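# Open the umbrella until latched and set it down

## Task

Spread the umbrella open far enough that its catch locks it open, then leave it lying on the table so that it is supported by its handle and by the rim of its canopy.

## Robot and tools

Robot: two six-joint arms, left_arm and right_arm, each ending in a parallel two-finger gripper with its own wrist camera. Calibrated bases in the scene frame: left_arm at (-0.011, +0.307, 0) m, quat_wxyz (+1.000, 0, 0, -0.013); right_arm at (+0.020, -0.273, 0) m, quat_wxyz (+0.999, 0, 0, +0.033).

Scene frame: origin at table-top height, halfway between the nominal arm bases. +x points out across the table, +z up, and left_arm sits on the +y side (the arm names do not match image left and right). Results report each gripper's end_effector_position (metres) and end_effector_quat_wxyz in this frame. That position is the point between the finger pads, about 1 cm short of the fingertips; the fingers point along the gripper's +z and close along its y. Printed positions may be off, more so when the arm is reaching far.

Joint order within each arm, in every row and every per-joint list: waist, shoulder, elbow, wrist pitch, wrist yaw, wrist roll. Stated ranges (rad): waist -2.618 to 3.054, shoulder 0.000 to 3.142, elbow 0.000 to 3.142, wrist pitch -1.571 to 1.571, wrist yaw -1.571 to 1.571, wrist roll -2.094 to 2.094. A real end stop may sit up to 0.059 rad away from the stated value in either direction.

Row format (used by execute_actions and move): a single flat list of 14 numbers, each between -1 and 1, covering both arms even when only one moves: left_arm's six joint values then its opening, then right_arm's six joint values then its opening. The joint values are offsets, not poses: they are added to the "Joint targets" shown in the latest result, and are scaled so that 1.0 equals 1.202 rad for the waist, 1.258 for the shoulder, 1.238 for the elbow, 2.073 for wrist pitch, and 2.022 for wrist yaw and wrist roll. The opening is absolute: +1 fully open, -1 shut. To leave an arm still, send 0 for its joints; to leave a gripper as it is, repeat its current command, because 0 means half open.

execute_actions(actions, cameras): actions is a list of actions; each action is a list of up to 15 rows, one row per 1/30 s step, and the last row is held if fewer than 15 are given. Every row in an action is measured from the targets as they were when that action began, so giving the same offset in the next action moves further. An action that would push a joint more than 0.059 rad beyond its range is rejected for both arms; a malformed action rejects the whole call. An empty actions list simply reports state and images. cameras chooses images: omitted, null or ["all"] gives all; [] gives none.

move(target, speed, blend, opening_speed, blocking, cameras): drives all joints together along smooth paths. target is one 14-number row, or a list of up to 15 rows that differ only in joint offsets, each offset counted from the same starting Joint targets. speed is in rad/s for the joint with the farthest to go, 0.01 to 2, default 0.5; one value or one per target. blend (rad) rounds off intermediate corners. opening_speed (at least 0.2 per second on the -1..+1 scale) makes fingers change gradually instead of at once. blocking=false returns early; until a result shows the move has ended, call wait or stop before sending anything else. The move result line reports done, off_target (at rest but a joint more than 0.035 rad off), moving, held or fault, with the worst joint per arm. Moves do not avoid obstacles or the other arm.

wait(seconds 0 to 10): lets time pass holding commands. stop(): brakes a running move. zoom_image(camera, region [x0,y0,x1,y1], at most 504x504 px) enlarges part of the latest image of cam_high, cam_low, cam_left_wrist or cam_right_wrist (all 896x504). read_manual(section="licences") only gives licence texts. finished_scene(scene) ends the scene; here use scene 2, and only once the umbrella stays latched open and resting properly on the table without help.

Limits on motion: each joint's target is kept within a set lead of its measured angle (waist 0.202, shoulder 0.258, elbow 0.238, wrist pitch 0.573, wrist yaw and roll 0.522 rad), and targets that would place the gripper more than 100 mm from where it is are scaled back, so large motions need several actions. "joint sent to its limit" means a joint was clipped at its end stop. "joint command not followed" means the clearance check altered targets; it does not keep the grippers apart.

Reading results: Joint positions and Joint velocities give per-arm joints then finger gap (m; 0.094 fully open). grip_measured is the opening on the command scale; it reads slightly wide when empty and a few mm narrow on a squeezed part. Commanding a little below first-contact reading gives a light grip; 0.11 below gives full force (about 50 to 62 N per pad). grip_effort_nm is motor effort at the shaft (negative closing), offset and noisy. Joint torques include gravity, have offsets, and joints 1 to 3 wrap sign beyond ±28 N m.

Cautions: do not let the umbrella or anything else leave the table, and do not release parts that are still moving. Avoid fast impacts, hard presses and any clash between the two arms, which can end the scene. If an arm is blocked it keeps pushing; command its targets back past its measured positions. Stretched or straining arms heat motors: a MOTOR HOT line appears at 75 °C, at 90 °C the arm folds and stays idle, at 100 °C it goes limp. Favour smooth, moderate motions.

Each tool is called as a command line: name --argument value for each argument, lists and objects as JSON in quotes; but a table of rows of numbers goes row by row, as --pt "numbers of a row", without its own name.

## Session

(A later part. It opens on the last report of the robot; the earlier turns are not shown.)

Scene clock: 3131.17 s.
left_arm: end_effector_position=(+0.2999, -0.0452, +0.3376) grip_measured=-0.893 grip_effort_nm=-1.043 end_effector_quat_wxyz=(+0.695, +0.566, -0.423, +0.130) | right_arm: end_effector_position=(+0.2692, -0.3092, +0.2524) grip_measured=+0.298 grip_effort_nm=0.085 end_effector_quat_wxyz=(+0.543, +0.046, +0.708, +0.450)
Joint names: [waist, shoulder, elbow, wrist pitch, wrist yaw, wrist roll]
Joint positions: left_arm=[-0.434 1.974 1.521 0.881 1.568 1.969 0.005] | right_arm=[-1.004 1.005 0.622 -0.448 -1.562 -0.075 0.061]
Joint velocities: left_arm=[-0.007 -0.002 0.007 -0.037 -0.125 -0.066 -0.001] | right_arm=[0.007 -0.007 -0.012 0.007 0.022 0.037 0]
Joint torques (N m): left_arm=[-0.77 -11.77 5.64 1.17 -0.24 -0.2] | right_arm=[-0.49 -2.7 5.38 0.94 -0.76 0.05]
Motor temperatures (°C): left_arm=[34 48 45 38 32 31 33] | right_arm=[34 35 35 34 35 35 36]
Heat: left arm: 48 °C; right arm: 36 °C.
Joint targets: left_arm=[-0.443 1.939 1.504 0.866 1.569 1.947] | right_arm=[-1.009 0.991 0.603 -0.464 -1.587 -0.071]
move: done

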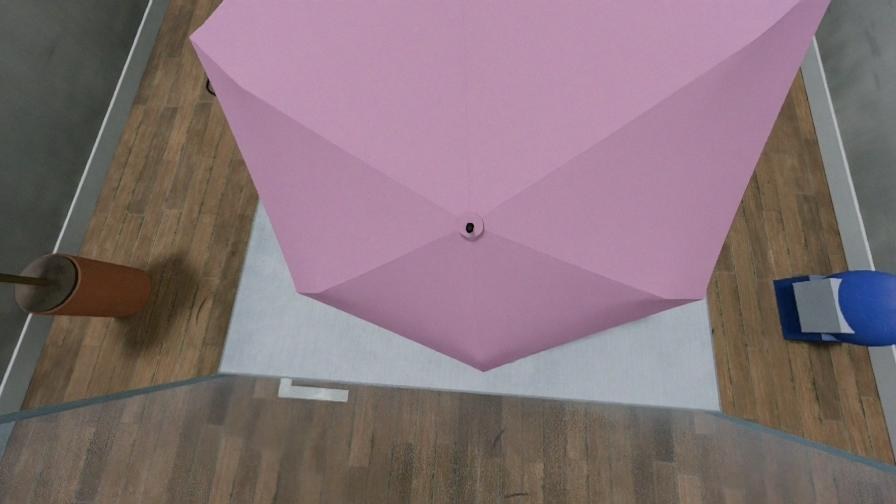

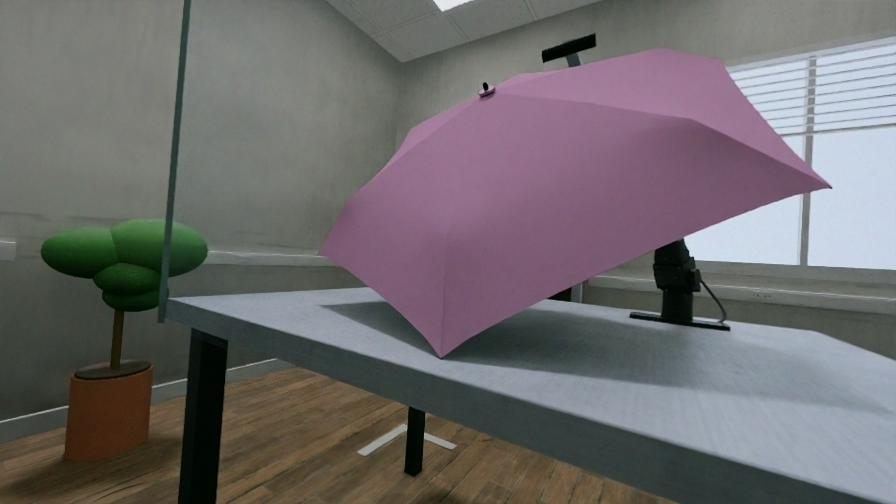

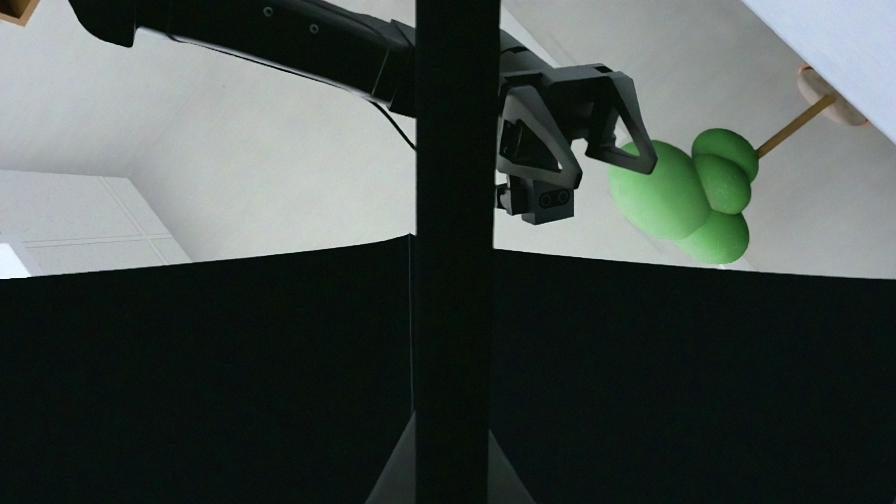

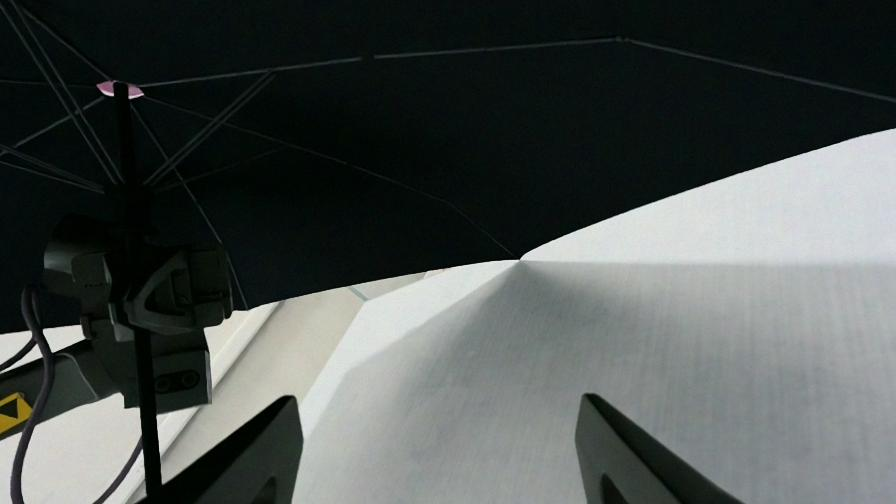

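execute_actions --actions '[]' --cameras '["cam_high", "cam_low"]'

Scene clock: 3139.73 s.
left_arm: end_effector_position=(+0.2998, -0.0451, +0.3377) grip_measured=-0.893 grip_effort_nm=-1.038 end_effector_quat_wxyz=(+0.695, +0.566, -0.423, +0.130) | right_arm: end_effector_position=(+0.2692, -0.3092, +0.2525) grip_measured=+0.298 grip_effort_nm=0.085 end_effector_quat_wxyz=(+0.543, +0.045, +0.708, +0.450)
Joint names: [waist, shoulder, elbow, wrist pitch, wrist yaw, wrist roll]
Joint positions: left_arm=[-0.434 1.974 1.521 0.881 1.568 1.969 0.005] | right_arm=[-1.004 1.005 0.622 -0.448 -1.563 -0.075 0.061]
Joint velocities: left_arm=[0.012 -0.002 0.017 -0.022 0.022 -0.007 -0.001] | right_arm=[-0.002 -0.012 0.017 -0.022 -0.051 0.007 0]
Joint torques (N m): left_arm=[-0.75 -11.77 5.64 1.17 -0.24 -0.2] | right_arm=[-0.49 -2.71 5.33 0.94 -0.76 0.05]
Motor temperatures (°C): left_arm=[34 48 45 38 32 31 33] | right_arm=[34 35 35 35 35 35 36]
Heat: left arm: 48 °C; right arm: 36 °C.
Joint targets: left_arm=[-0.443 1.939 1.504 0.866 1.569 1.947] | right_arm=[-1.009 0.991 0.603 -0.464 -1.588 -0.071]
Tool commands: left_gripper/opening=-0.95 right_gripper/opening=+0.3
Images, in order (width x height): cam_high 896x504, cam_low 896x504.

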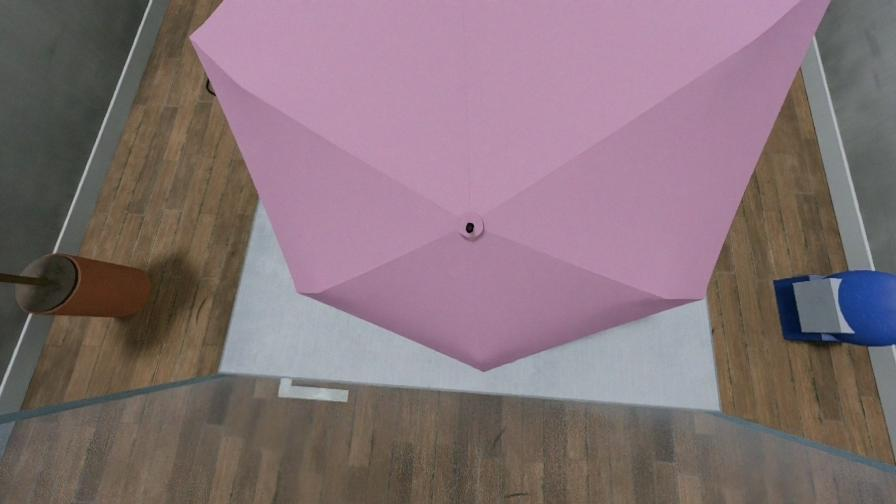

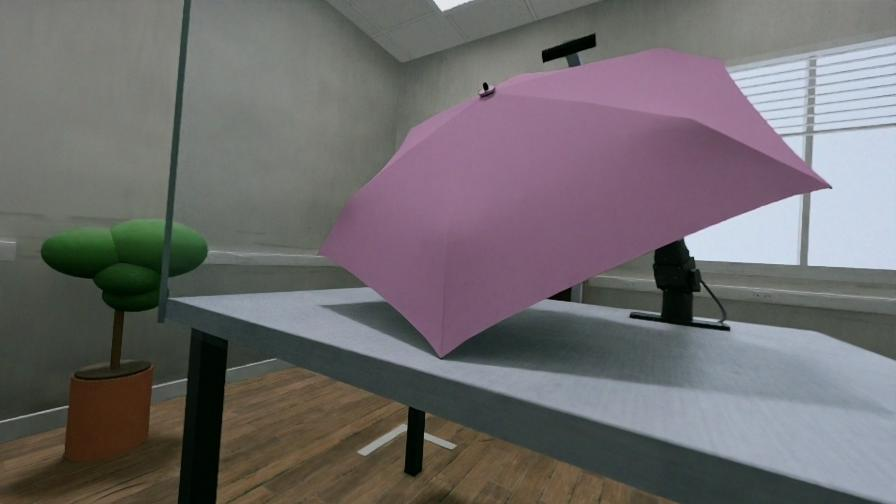

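move --pt "-0.0237 -0.0140 -0.1261 0.0862 0 0.0159 -0.95 0 0 0 0 0 0 0.3" --pt "-0.0476 0.0177 -0.2349 0.1772 0 0.0312 -0.95 0 0 0 0 0 0 0.3" --speed 0.2 --blend 0.05 --cameras '["cam_high", "cam_low", "cam_right_wrist"]'

Scene clock: 3144.93 s.
left_arm: end_effector_position=(+0.2562, -0.0462, +0.2859) grip_measured=-0.893 grip_effort_nm=-1.043 end_effector_quat_wxyz=(+0.688, +0.519, -0.478, +0.170) | right_arm: end_effector_position=(+0.2692, -0.3092, +0.2525) grip_measured=+0.298 grip_effort_nm=0.085 end_effector_quat_wxyz=(+0.543, +0.045, +0.708, +0.450)
Joint names: [waist, shoulder, elbow, wrist pitch, wrist yaw, wrist roll]
Joint positions: left_arm=[-0.485 1.954 1.243 1.251 1.561 2.019 0.005] | right_arm=[-1.004 1.005 0.622 -0.448 -1.563 -0.075 0.061]
Joint velocities: left_arm=[-0.017 -0.007 0.012 -0.022 -0.007 0.022 0.001] | right_arm=[-0.012 0.017 -0.017 -0.051 -0.022 -0.007 0]
Joint torques (N m): left_arm=[-1.36 -7.95 4.07 1.05 -0.23 -0.05] | right_arm=[-0.5 -2.67 5.35 0.94 -0.76 0.05]
Motor temperatures (°C): left_arm=[34 47 45 37 32 31 33] | right_arm=[34 35 35 35 35 35 36]
Heat: left arm: 47 °C; right arm: 36 °C.
Joint targets: left_arm=[-0.500 1.961 1.213 1.233 1.569 2.010] | right_arm=[-1.009 0.991 0.603 -0.464 -1.588 -0.071]
move: done
Images, in order (width x height): cam_high 896x504, cam_low 896x504, cam_right_wrist 896x504.

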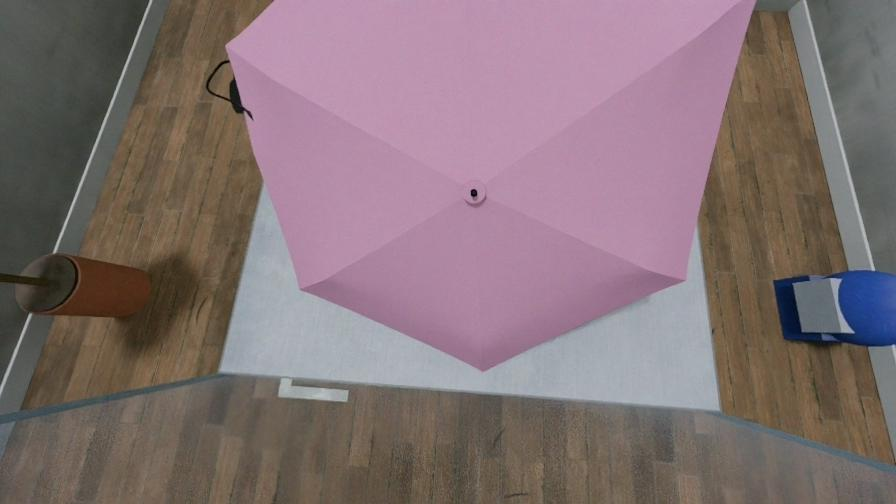

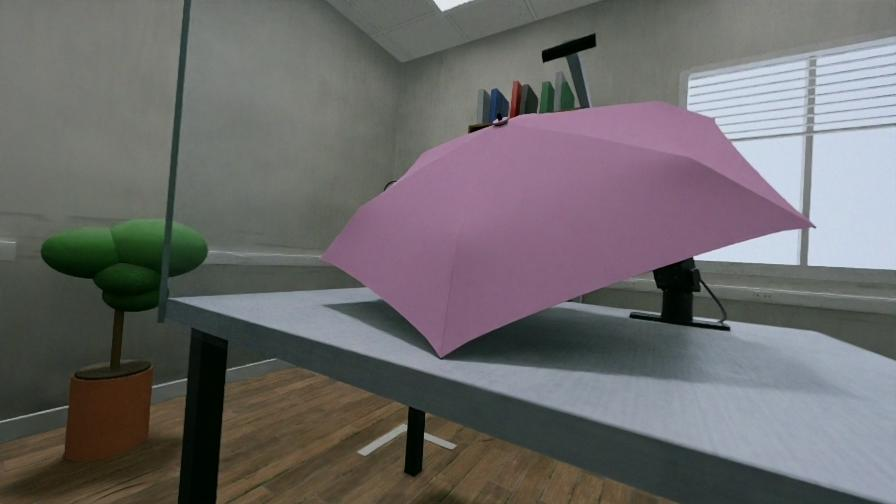

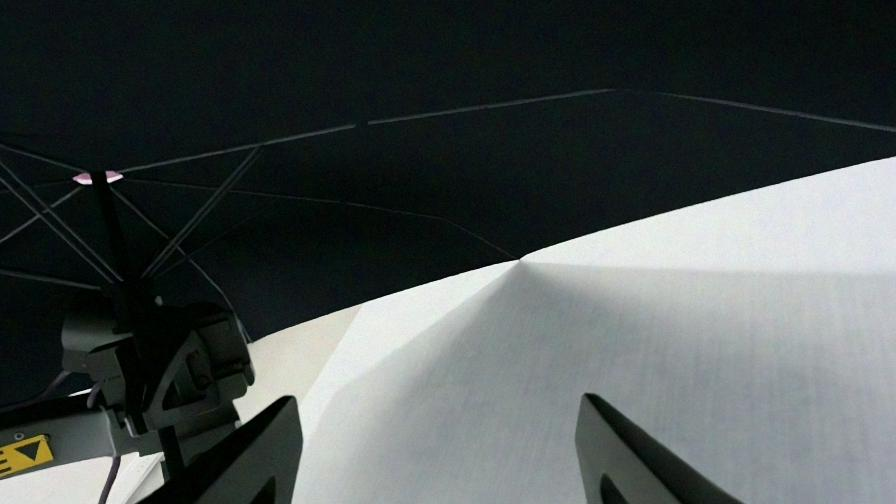

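zoom_image --camera "cam_right_wrist" --region '[420, 180, 660, 340]'

zoom_image --camera "cam_low" --region '[360, 260, 600, 400]'

Scaled by 2.100 from the camera's 896x504 image, which has a finer 1280x720 frame.

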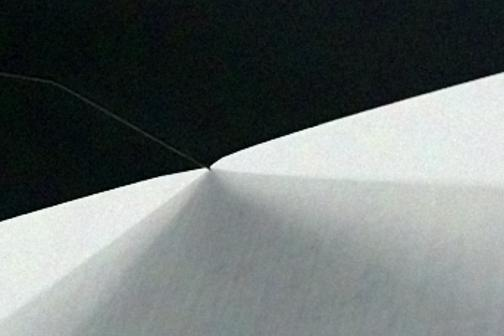

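Scaled by 2.100 from the camera's 896x504 image, which has a finer 1280x720 frame.

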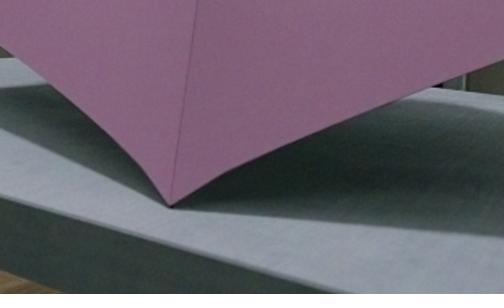

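execute_actions --actions '[]' --cameras '["cam_left_wrist"]'

Scene clock: 3197.73 s.
left_arm: end_effector_position=(+0.2562, -0.0462, +0.2860) grip_measured=-0.893 grip_effort_nm=-1.043 end_effector_quat_wxyz=(+0.688, +0.519, -0.478, +0.171) | right_arm: end_effector_position=(+0.2692, -0.3092, +0.2525) grip_measured=+0.298 grip_effort_nm=0.071 end_effector_quat_wxyz=(+0.543, +0.045, +0.708, +0.450)
Joint names: [waist, shoulder, elbow, wrist pitch, wrist yaw, wrist roll]
Joint positions: left_arm=[-0.485 1.954 1.243 1.251 1.561 2.019 0.005] | right_arm=[-1.004 1.005 0.622 -0.448 -1.563 -0.075 0.061]
Joint velocities: left_arm=[-0.007 -0.012 0.012 0.051 0.095 0.022 -0.001] | right_arm=[-0.022 -0.002 0.012 0.037 -0.022 0.022 -0.001]
Joint torques (N m): left_arm=[-1.35 -7.95 4.07 1.04 -0.24 -0.05] | right_arm=[-0.55 -2.69 5.38 0.94 -0.77 0.06]
Motor temperatures (°C): left_arm=[34 44 44 37 32 31 33] | right_arm=[34 34 35 35 35 34 35]
Heat: left arm: 44 °C; right arm: 35 °C.
Joint targets: left_arm=[-0.500 1.961 1.213 1.233 1.569 2.010] | right_arm=[-1.009 0.991 0.603 -0.464 -1.588 -0.071]
Tool commands: left_gripper/opening=-0.95 right_gripper/opening=+0.3
Images, in order (width x height): cam_left_wrist 896x504.

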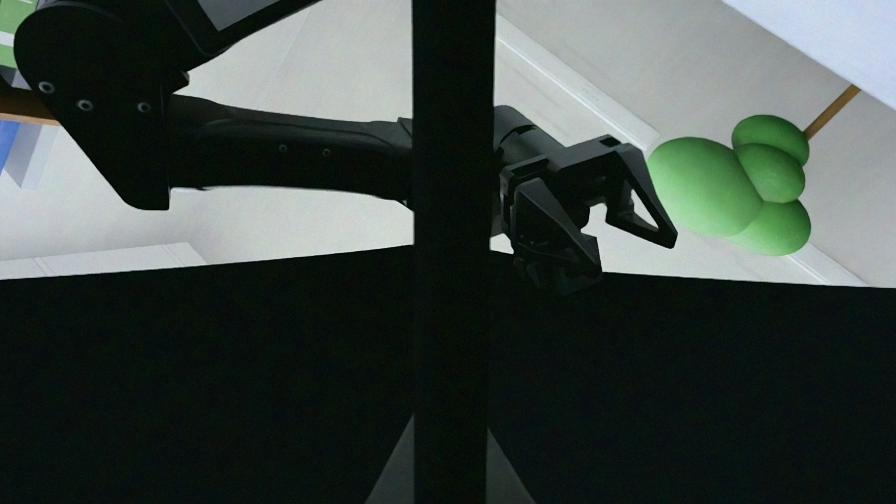

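move --target '[0, 0.026, -0.0129, 0.0157, 0, 0, -0.95, 0,0,0,0,0,0,0.3]' --speed 0.1 --cameras '["cam_high", "cam_right_wrist"]'

Scene clock: 3203.57 s.
left_arm: end_effector_position=(+0.2558, -0.0460, +0.2858) grip_measured=-0.893 grip_effort_nm=-1.038 end_effector_quat_wxyz=(+0.689, +0.518, -0.476, +0.175) | right_arm: end_effector_position=(+0.2692, -0.3092, +0.2525) grip_measured=+0.298 grip_effort_nm=0.085 end_effector_quat_wxyz=(+0.543, +0.045, +0.708, +0.450)
Joint names: [waist, shoulder, elbow, wrist pitch, wrist yaw, wrist roll]
Joint positions: left_arm=[-0.485 1.954 1.233 1.28 1.551 2.004 0.005] | right_arm=[-1.004 1.005 0.622 -0.448 -1.563 -0.075 0.061]
Joint velocities: left_arm=[0.002 0.002 -0.002 -0.022 0.051 0.007 0] | right_arm=[-0.022 -0.017 -0.007 -0.022 0.022 0.037 -0.001]
Joint torques (N m): left_arm=[-1.33 -5.59 3.58 1.06 -0.16 0.11] | right_arm=[-0.51 -2.67 5.33 0.93 -0.78 0.05]
Motor temperatures (°C): left_arm=[34 44 44 37 32 31 33] | right_arm=[34 34 35 35 35 34 35]
Heat: left arm: 44 °C; right arm: 35 °C.
Joint targets: left_arm=[-0.500 1.994 1.197 1.266 1.569 2.010] | right_arm=[-1.009 0.991 0.603 -0.464 -1.588 -0.071]
move: off_target (left_arm); left_arm: the shoulder is farthest, 0.039 rad from its target
Images, in order (width x height): cam_high 896x504, cam_right_wrist 896x504.

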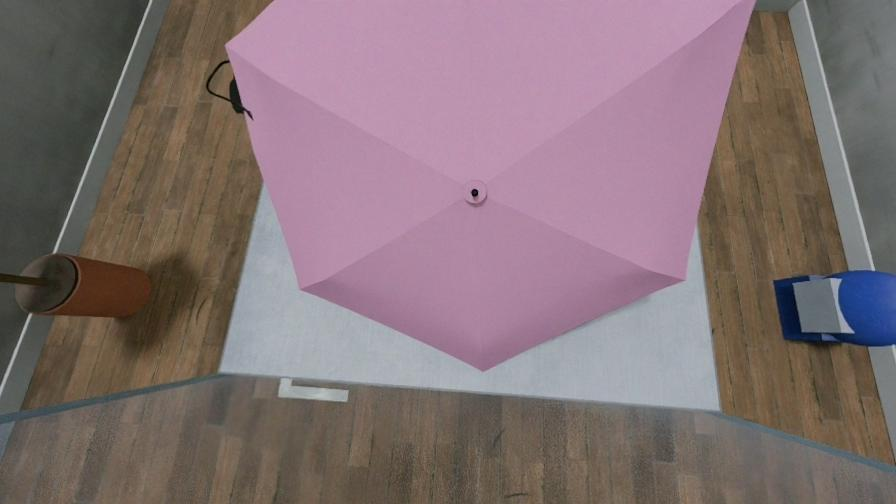

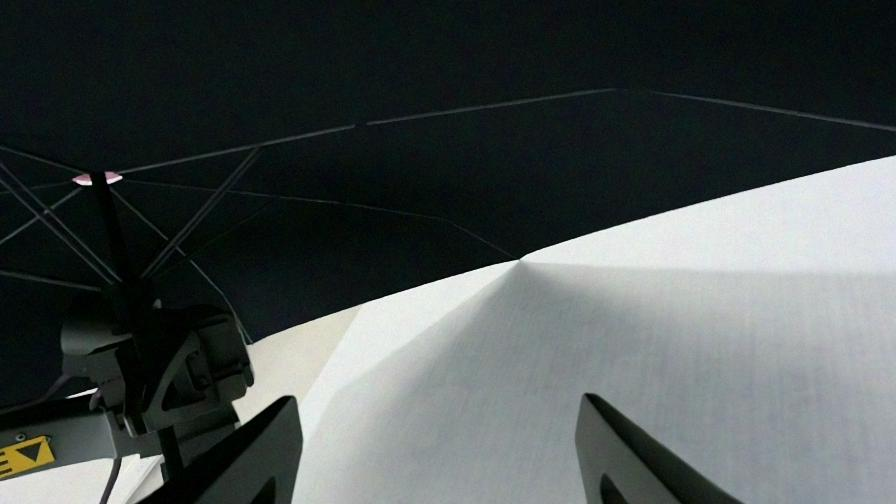

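move --target '[0, 0.016, -0.0129, 0.0085, 0, 0, -0.95, 0,0,0,0,0,0,0.3]' --speed 0.1 --cameras '["cam_high"]'

Scene clock: 3208.63 s.
left_arm: end_effector_position=(+0.2560, -0.0469, +0.2851) grip_measured=-0.893 grip_effort_nm=-1.038 end_effector_quat_wxyz=(+0.690, +0.518, -0.472, +0.178) | right_arm: end_effector_position=(+0.2692, -0.3092, +0.2525) grip_measured=+0.298 grip_effort_nm=0.085 end_effector_quat_wxyz=(+0.543, +0.045, +0.708, +0.450)
Joint names: [waist, shoulder, elbow, wrist pitch, wrist yaw, wrist roll]
Joint positions: left_arm=[-0.487 1.959 1.227 1.308 1.54 1.987 0.005] | right_arm=[-1.004 1.005 0.622 -0.448 -1.563 -0.075 0.061]
Joint velocities: left_arm=[0.007 0.002 -0.012 -0.022 0.037 -0.037 0] | right_arm=[-0.002 0.002 0.007 -0.037 -0.022 0.051 0.001]
Joint torques (N m): left_arm=[-1.18 -4.55 2.73 0.97 -0.07 0.32] | right_arm=[-0.51 -2.71 5.34 0.94 -0.75 0.07]
Motor temperatures (°C): left_arm=[34 43 44 37 32 31 33] | right_arm=[34 34 35 35 35 34 35]
Heat: left arm: 44 °C; right arm: 35 °C.
Joint targets: left_arm=[-0.501 2.014 1.181 1.283 1.569 2.010] | right_arm=[-1.009 0.991 0.603 -0.464 -1.588 -0.071]
move: off_target (left_arm); left_arm: the shoulder is farthest, 0.055 rad from its target
Images, in order (width x height): cam_high 896x504.

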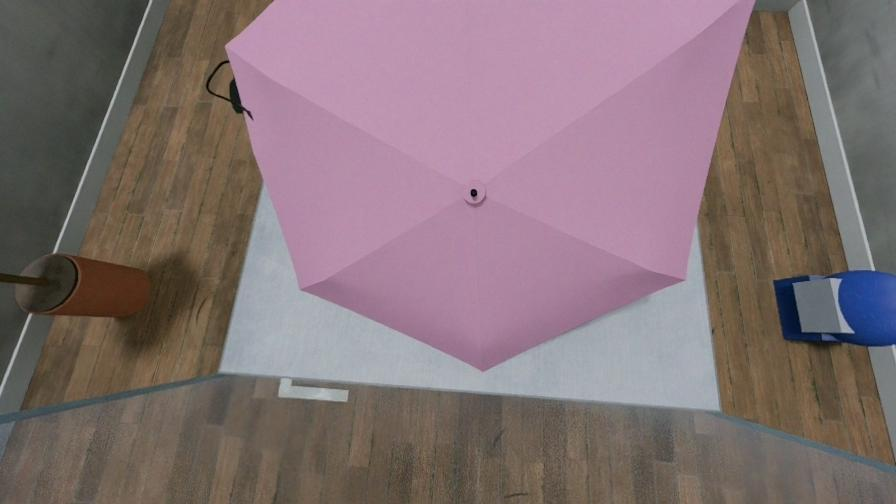

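move --target '[0, -0.023, 0.0153, -0.0135, 0, 0, -0.95, 0,0,0,0,0,0,0.3]' --speed 0.1 --cameras '["cam_high"]'

Scene clock: 3216.63 s.
left_arm: end_effector_position=(+0.2560, -0.0469, +0.2851) grip_measured=-0.893 grip_effort_nm=-1.038 end_effector_quat_wxyz=(+0.690, +0.518, -0.472, +0.178) | right_arm: end_effector_position=(+0.2692, -0.3092, +0.2525) grip_measured=+0.298 grip_effort_nm=0.076 end_effector_quat_wxyz=(+0.543, +0.045, +0.708, +0.450)
Joint names: [waist, shoulder, elbow, wrist pitch, wrist yaw, wrist roll]
Joint positions: left_arm=[-0.487 1.959 1.227 1.308 1.54 1.986 0.005] | right_arm=[-1.004 1.005 0.622 -0.448 -1.563 -0.075 0.061]
Joint velocities: left_arm=[0.007 -0.002 -0.007 0.007 0.051 0.022 0] | right_arm=[-0.002 -0.007 -0.002 0.007 0.022 -0.066 0]
Joint torques (N m): left_arm=[-1.18 -6.58 4.18 0.68 -0.06 0.32] | right_arm=[-0.51 -2.7 5.34 0.95 -0.74 0.06]
Motor temperatures (°C): left_arm=[34 42 44 37 32 31 33] | right_arm=[34 34 35 35 35 34 35]
Heat: left arm: 44 °C; right arm: 35 °C.
Joint targets: left_arm=[-0.501 1.985 1.200 1.255 1.569 2.010] | right_arm=[-1.009 0.991 0.603 -0.464 -1.588 -0.071]
move: off_target (left_arm); left_arm: the wrist pitch is farthest, 0.053 rad from its target
Images, in order (width x height): cam_high 896x504.

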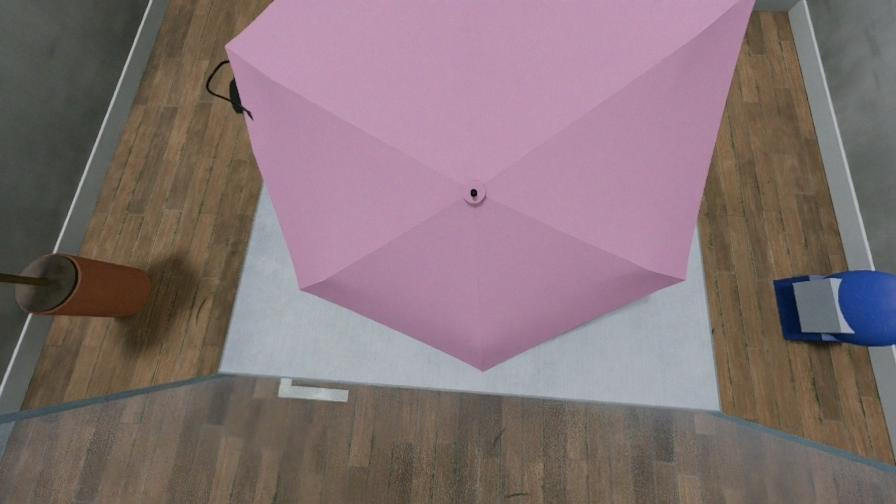

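move --target '[0, 0, 0, 0, 0, 0, -0.86, 0,0,0,0,0,0,0.3]' --opening_speed 0.3 --cameras '[]'

Scene clock: 3233.73 s.
left_arm: end_effector_position=(+0.2563, -0.0489, +0.2855) grip_measured=-0.858 grip_effort_nm=-0.129 end_effector_quat_wxyz=(+0.692, +0.518, -0.470, +0.180) | right_arm: end_effector_position=(+0.2692, -0.3092, +0.2525) grip_measured=+0.298 grip_effort_nm=0.090 end_effector_quat_wxyz=(+0.543, +0.045, +0.708, +0.450)
Joint names: [waist, shoulder, elbow, wrist pitch, wrist yaw, wrist roll]
Joint positions: left_arm=[-0.491 1.959 1.227 1.298 1.53 1.996 0.007] | right_arm=[-1.004 1.005 0.622 -0.448 -1.563 -0.075 0.061]
Joint velocities: left_arm=[-0.012 -0.007 -0.017 -0.022 -0.022 0.037 0] | right_arm=[-0.017 -0.002 0.002 0.066 0.037 0.022 0]
Joint torques (N m): left_arm=[-0.8 -6.6 4.22 0.78 0.04 0.18] | right_arm=[-0.5 -2.67 5.37 0.93 -0.77 0.06]
Motor temperatures (°C): left_arm=[34 42 44 36 32 31 33] | right_arm=[34 34 35 35 35 34 35]
Heat: left arm: 44 °C; right arm: 35 °C.
Joint targets: left_arm=[-0.500 1.985 1.200 1.255 1.569 2.010] | right_arm=[-1.009 0.991 0.603 -0.464 -1.588 -0.071]
move: off_target (left_arm); left_arm: the wrist pitch is farthest, 0.043 rad from its target
No camera images: "cameras" was empty.

execute_actions --actions '[]' --cameras '["cam_high", "cam_left_wrist"]'

Scene clock: 3235.60 s.
left_arm: end_effector_position=(+0.2561, -0.0491, +0.2855) grip_measured=-0.858 grip_effort_nm=-0.139 end_effector_quat_wxyz=(+0.692, +0.518, -0.470, +0.180) | right_arm: end_effector_position=(+0.2692, -0.3092, +0.2525) grip_measured=+0.298 grip_effort_nm=0.085 end_effector_quat_wxyz=(+0.543, +0.045, +0.708, +0.450)
Joint names: [waist, shoulder, elbow, wrist pitch, wrist yaw, wrist roll]
Joint positions: left_arm=[-0.491 1.959 1.227 1.298 1.53 1.996 0.007] | right_arm=[-1.004 1.005 0.622 -0.448 -1.563 -0.075 0.061]
Joint velocities: left_arm=[-0.012 0.007 0.017 -0.081 -0.007 0.007 -0.002] | right_arm=[-0.007 -0.002 0.002 -0.007 0.051 -0.022 -0.001]
Joint torques (N m): left_arm=[-0.8 -6.58 4.19 0.79 0.05 0.21] | right_arm=[-0.51 -2.69 5.37 0.92 -0.75 0.06]
Motor temperatures (°C): left_arm=[34 42 44 36 32 31 33] | right_arm=[34 34 35 35 35 34 35]
Heat: left arm: 44 °C; right arm: 35 °C.
Joint targets: left_arm=[-0.501 1.985 1.200 1.255 1.569 2.010] | right_arm=[-1.009 0.991 0.603 -0.464 -1.588 -0.071]
Tool commands: left_gripper/opening=-0.86 right_gripper/opening=+0.3
Images, in order (width x height): cam_high 896x504, cam_left_wrist 896x504.

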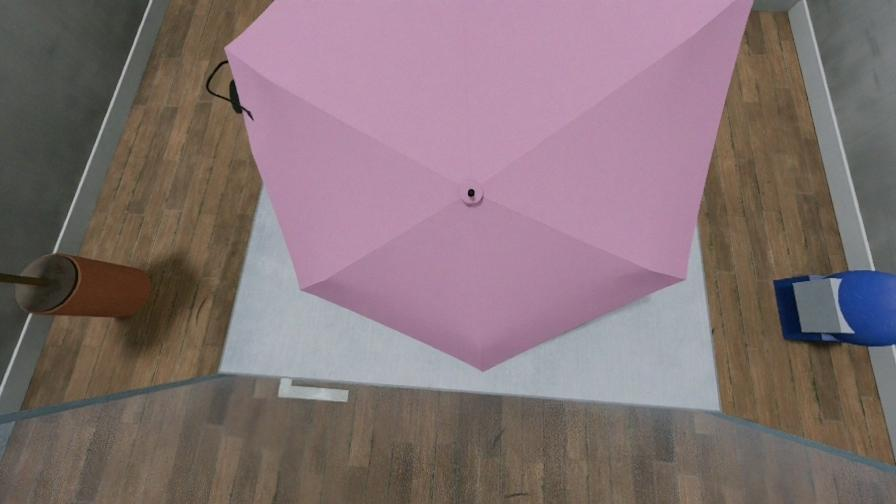

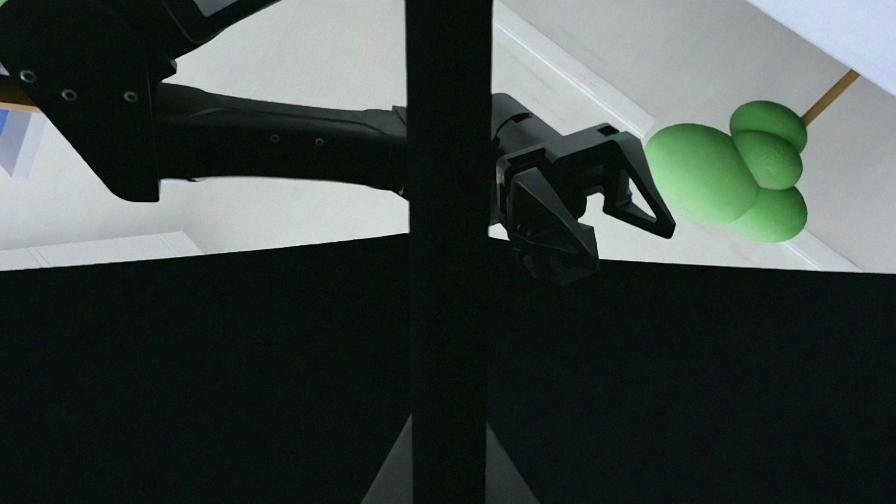

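move --pt "0 0 0.0444 0 0 0 -0.86 0 0 0 0 0 0 0.3" --pt "-0.0433 0.079 0.1571 -0.024 0 -0.0173 -0.86 0 0 0 0 0 0 0.3" --speed 0.15 --blend 0.02 --cameras '["cam_high", "cam_right_wrist"]'

Scene clock: 3242.37 s.
left_arm: end_effector_position=(+0.2569, -0.0771, +0.2820) grip_measured=-0.858 grip_effort_nm=-0.134 end_effector_quat_wxyz=(+0.695, +0.511, -0.486, +0.139) | right_arm: end_effector_position=(+0.2691, -0.3091, +0.2524) grip_measured=+0.298 grip_effort_nm=0.081 end_effector_quat_wxyz=(+0.542, +0.046, +0.708, +0.451)
Joint names: [waist, shoulder, elbow, wrist pitch, wrist yaw, wrist roll]
Joint positions: left_arm=[-0.547 2.056 1.373 1.23 1.559 1.981 0.007] | right_arm=[-1.004 1.005 0.622 -0.45 -1.563 -0.074 0.061]
Joint velocities: left_arm=[-0.022 0.002 -0.007 -0.007 -0.037 -0.037 0] | right_arm=[-0.007 -0.012 0.007 -0.007 0.037 -0.051 -0.001]
Joint torques (N m): left_arm=[-0.46 -7.19 8.16 0.98 -0.22 -0.01] | right_arm=[-0.5 -2.66 5.33 0.96 -0.75 0.05]
Motor temperatures (°C): left_arm=[34 42 44 36 32 31 33] | right_arm=[34 34 35 35 35 34 35]
Heat: left arm: 44 °C; right arm: 35 °C.
Joint targets: left_arm=[-0.553 2.085 1.395 1.206 1.569 1.975] | right_arm=[-1.009 0.991 0.603 -0.464 -1.588 -0.071]
move: done
Images, in order (width x height): cam_high 896x504, cam_right_wrist 896x504.

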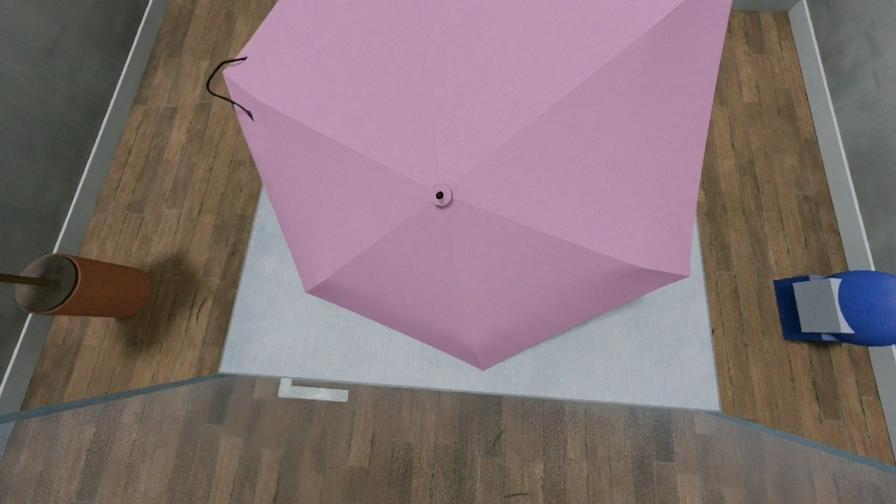

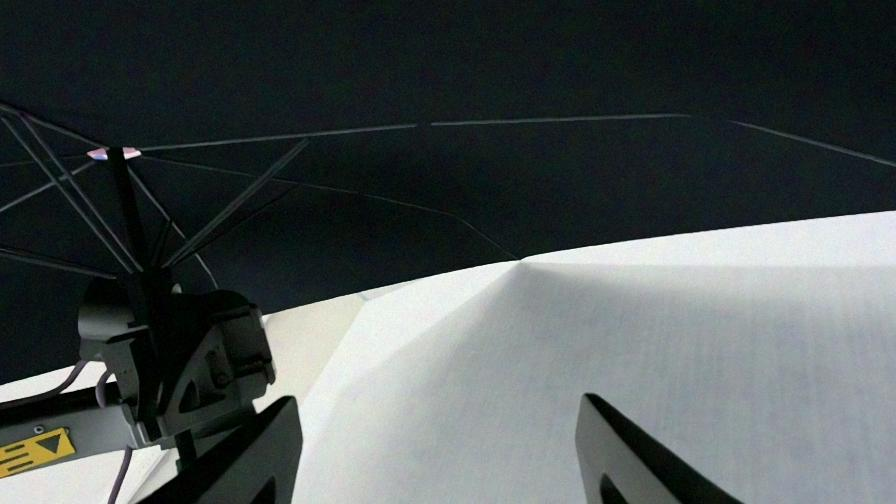

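move --target '[-0.0433, 0.0787, 0.1123, -0.0246, 0, -0.0173, -0.86, 0,0,0,0,0,0,0.3]' --speed 0.12 --cameras '["cam_high", "cam_low", "cam_right_wrist"]'

Scene clock: 3248.07 s.
left_arm: end_effector_position=(+0.2589, -0.1050, +0.2764) grip_measured=-0.858 grip_effort_nm=-0.139 end_effector_quat_wxyz=(+0.700, +0.509, -0.489, +0.106) | right_arm: end_effector_position=(+0.2690, -0.3090, +0.2523) grip_measured=+0.298 grip_effort_nm=0.085 end_effector_quat_wxyz=(+0.541, +0.048, +0.708, +0.452)
Joint names: [waist, shoulder, elbow, wrist pitch, wrist yaw, wrist roll]
Joint positions: left_arm=[-0.596 2.155 1.51 1.18 1.564 1.951 0.007] | right_arm=[-1.004 1.005 0.622 -0.453 -1.563 -0.074 0.061]
Joint velocities: left_arm=[-0.002 -0.002 -0.017 -0.037 -0.066 0.007 -0.001] | right_arm=[0.012 -0.022 -0.012 -0.051 0.037 0.037 -0.001]
Joint torques (N m): left_arm=[-0.7 -7.97 8.42 0.97 -0.25 -0.09] | right_arm=[-0.53 -2.67 5.35 0.97 -0.78 0.04]
Motor temperatures (°C): left_arm=[34 42 44 36 32 31 33] | right_arm=[34 34 35 35 35 34 35]
Heat: left arm: 44 °C; right arm: 35 °C.
Joint targets: left_arm=[-0.605 2.183 1.533 1.155 1.569 1.940] | right_arm=[-1.009 0.991 0.603 -0.464 -1.588 -0.071]
move: done
Images, in order (width x height): cam_high 896x504, cam_low 896x504, cam_right_wrist 896x504.

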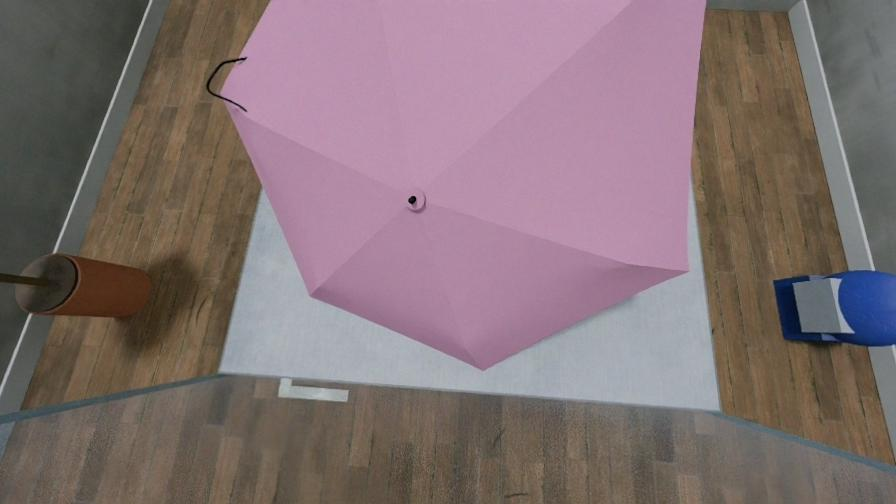

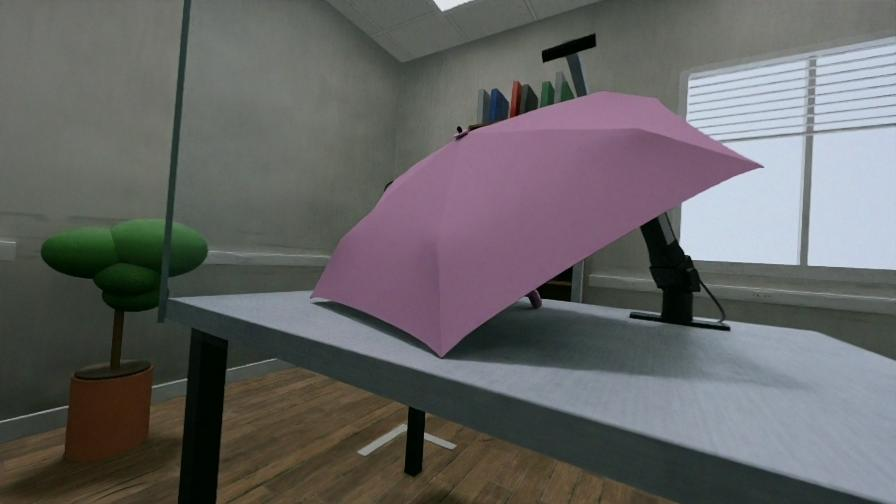

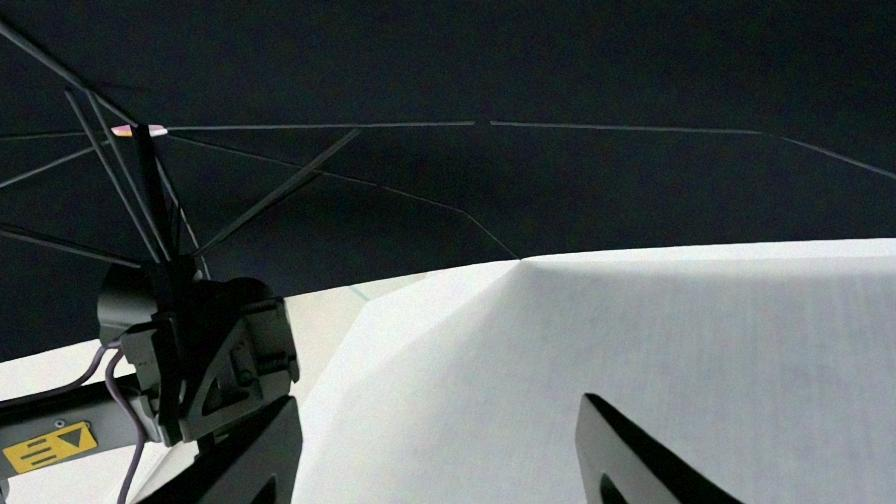

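zoom_image --camera "cam_low" --region '[290, 250, 590, 370]'

zoom_image --camera "cam_high" --region '[270, 250, 530, 390]'

Scaled by 1.680 from the camera's 896x504 image, which has a finer 1280x720 frame.

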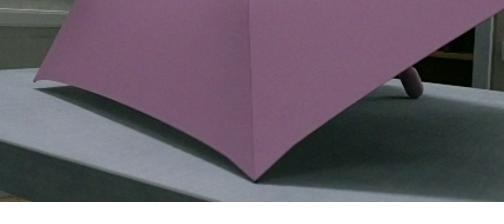

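Scaled by 1.938 from the camera's 896x504 image, which has a finer 1280x720 frame.

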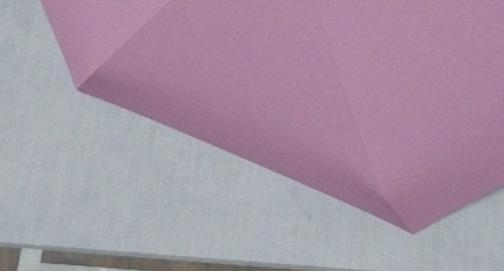

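move --target '[-0.0103, 0.0273, 0.0174, 0.008, 0, 0, -0.86, 0,0,0,0,0,0,0.3]' --speed 0.08 --cameras '["cam_low", "cam_right_wrist"]'

zoom_image --camera "cam_low" --region '[290, 250, 590, 370]'

Scene clock: 3257.47 s.
left_arm: end_effector_position=(+0.2593, -0.1113, +0.2746) grip_measured=-0.858 grip_effort_nm=-0.129 end_effector_quat_wxyz=(+0.701, +0.507, -0.491, +0.103) | right_arm: end_effector_position=(+0.2690, -0.3089, +0.2522) grip_measured=+0.298 grip_effort_nm=0.076 end_effector_quat_wxyz=(+0.541, +0.048, +0.708, +0.452)
Joint names: [waist, shoulder, elbow, wrist pitch, wrist yaw, wrist roll]
Joint positions: left_arm=[-0.607 2.179 1.54 1.182 1.561 1.943 0.007] | right_arm=[-1.004 1.005 0.622 -0.454 -1.563 -0.074 0.061]
Joint velocities: left_arm=[0.002 0.002 -0.017 0.066 -0.066 -0.051 0] | right_arm=[0.017 -0.012 0.007 -0.007 -0.037 0.037 0.001]
Joint torques (N m): left_arm=[-0.85 -7.45 7.79 1.1 -0.25 0.03] | right_arm=[-0.53 -2.66 5.31 0.98 -0.76 0.04]
Motor temperatures (°C): left_arm=[34 43 45 36 32 31 32] | right_arm=[34 34 35 35 35 34 35]
Heat: left arm: 45 °C; right arm: 35 °C.
Joint targets: left_arm=[-0.617 2.218 1.555 1.171 1.569 1.940] | right_arm=[-1.009 0.991 0.603 -0.464 -1.588 -0.071]
move: off_target (left_arm); left_arm: the shoulder is farthest, 0.038 rad from its target
Images, in order (width x height): cam_low 896x504, cam_right_wrist 896x504.

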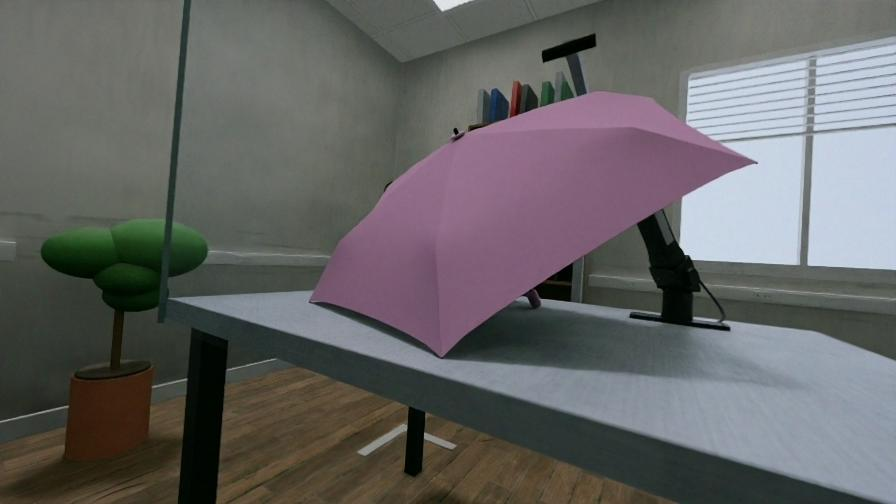

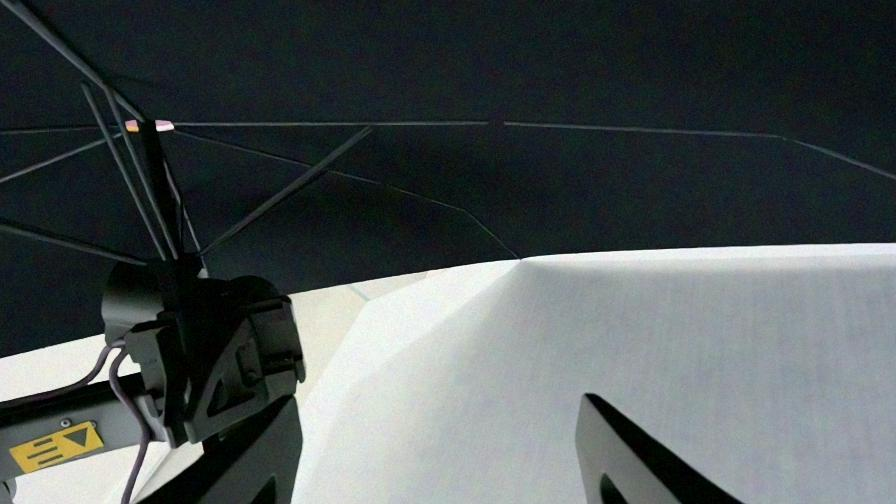

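Scaled by 1.680 from the camera's 896x504 image, which has a finer 1280x720 frame.

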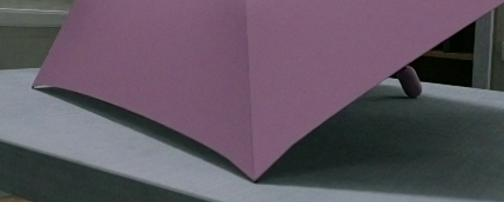

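move --target '[0, 0, 0, 0, 0, 0, -0.6, 0,0,0,0,0,0,0.3]' --opening_speed 0.2 --cameras '["cam_low", "cam_right_wrist"]'

Scene clock: 3281.43 s.
left_arm: end_effector_position=(+0.2585, -0.1128, +0.2687) grip_measured=-0.601 grip_effort_nm=0.071 end_effector_quat_wxyz=(+0.701, +0.508, -0.491, +0.096) | right_arm: end_effector_position=(+0.2690, -0.3089, +0.2522) grip_measured=+0.298 grip_effort_nm=0.076 end_effector_quat_wxyz=(+0.541, +0.048, +0.708, +0.452)
Joint names: [waist, shoulder, elbow, wrist pitch, wrist yaw, wrist roll]
Joint positions: left_arm=[-0.61 2.191 1.54 1.184 1.568 1.942 0.019] | right_arm=[-1.004 1.005 0.622 -0.454 -1.563 -0.074 0.061]
Joint velocities: left_arm=[-0.002 -0.007 -0.012 0.081 -0.066 -0.022 -0.001] | right_arm=[-0.007 -0.012 0.022 -0.051 0.007 0.051 0.001]
Joint torques (N m): left_arm=[-0.57 -8.38 7.75 1.1 -0.3 0.02] | right_arm=[-0.54 -2.69 5.39 0.98 -0.77 0.04]
Motor temperatures (°C): left_arm=[34 42 45 36 32 31 32] | right_arm=[34 34 35 35 35 34 35]
Heat: left arm: 45 °C; right arm: 35 °C.
Joint targets: left_arm=[-0.617 2.218 1.555 1.171 1.569 1.940] | right_arm=[-1.009 0.991 0.603 -0.464 -1.588 -0.071]
move: done
Images, in order (width x height): cam_low 896x504, cam_right_wrist 896x504.

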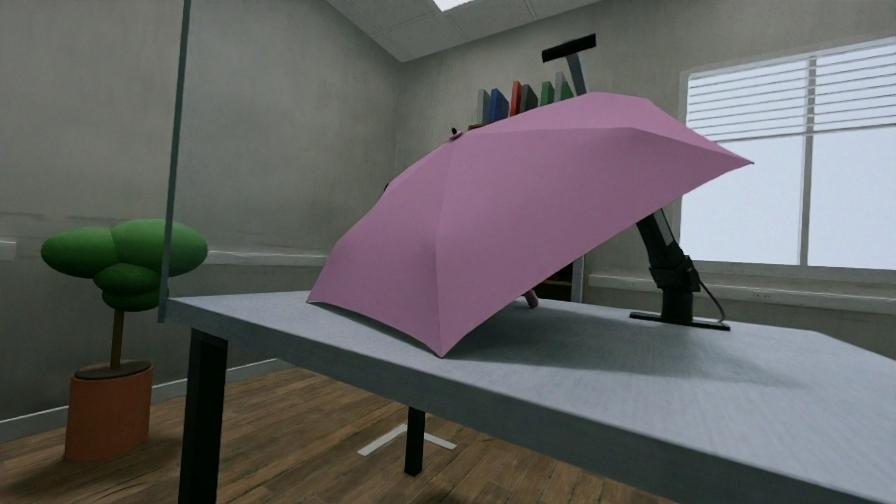

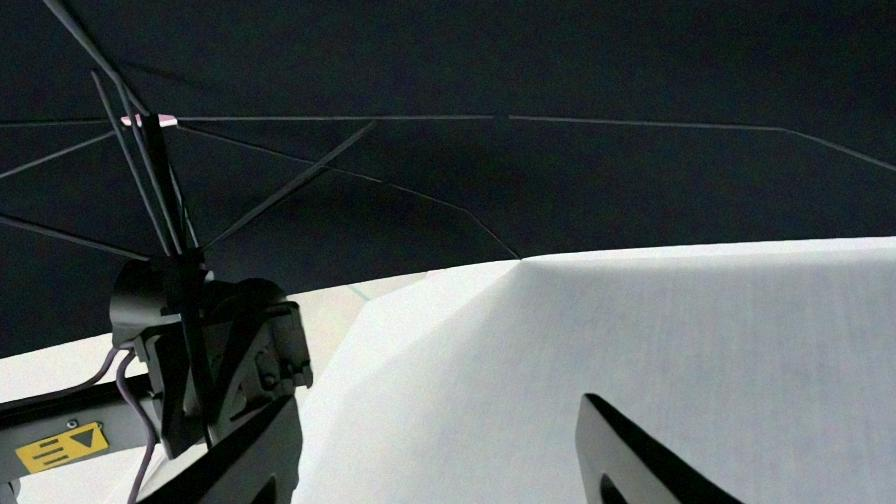

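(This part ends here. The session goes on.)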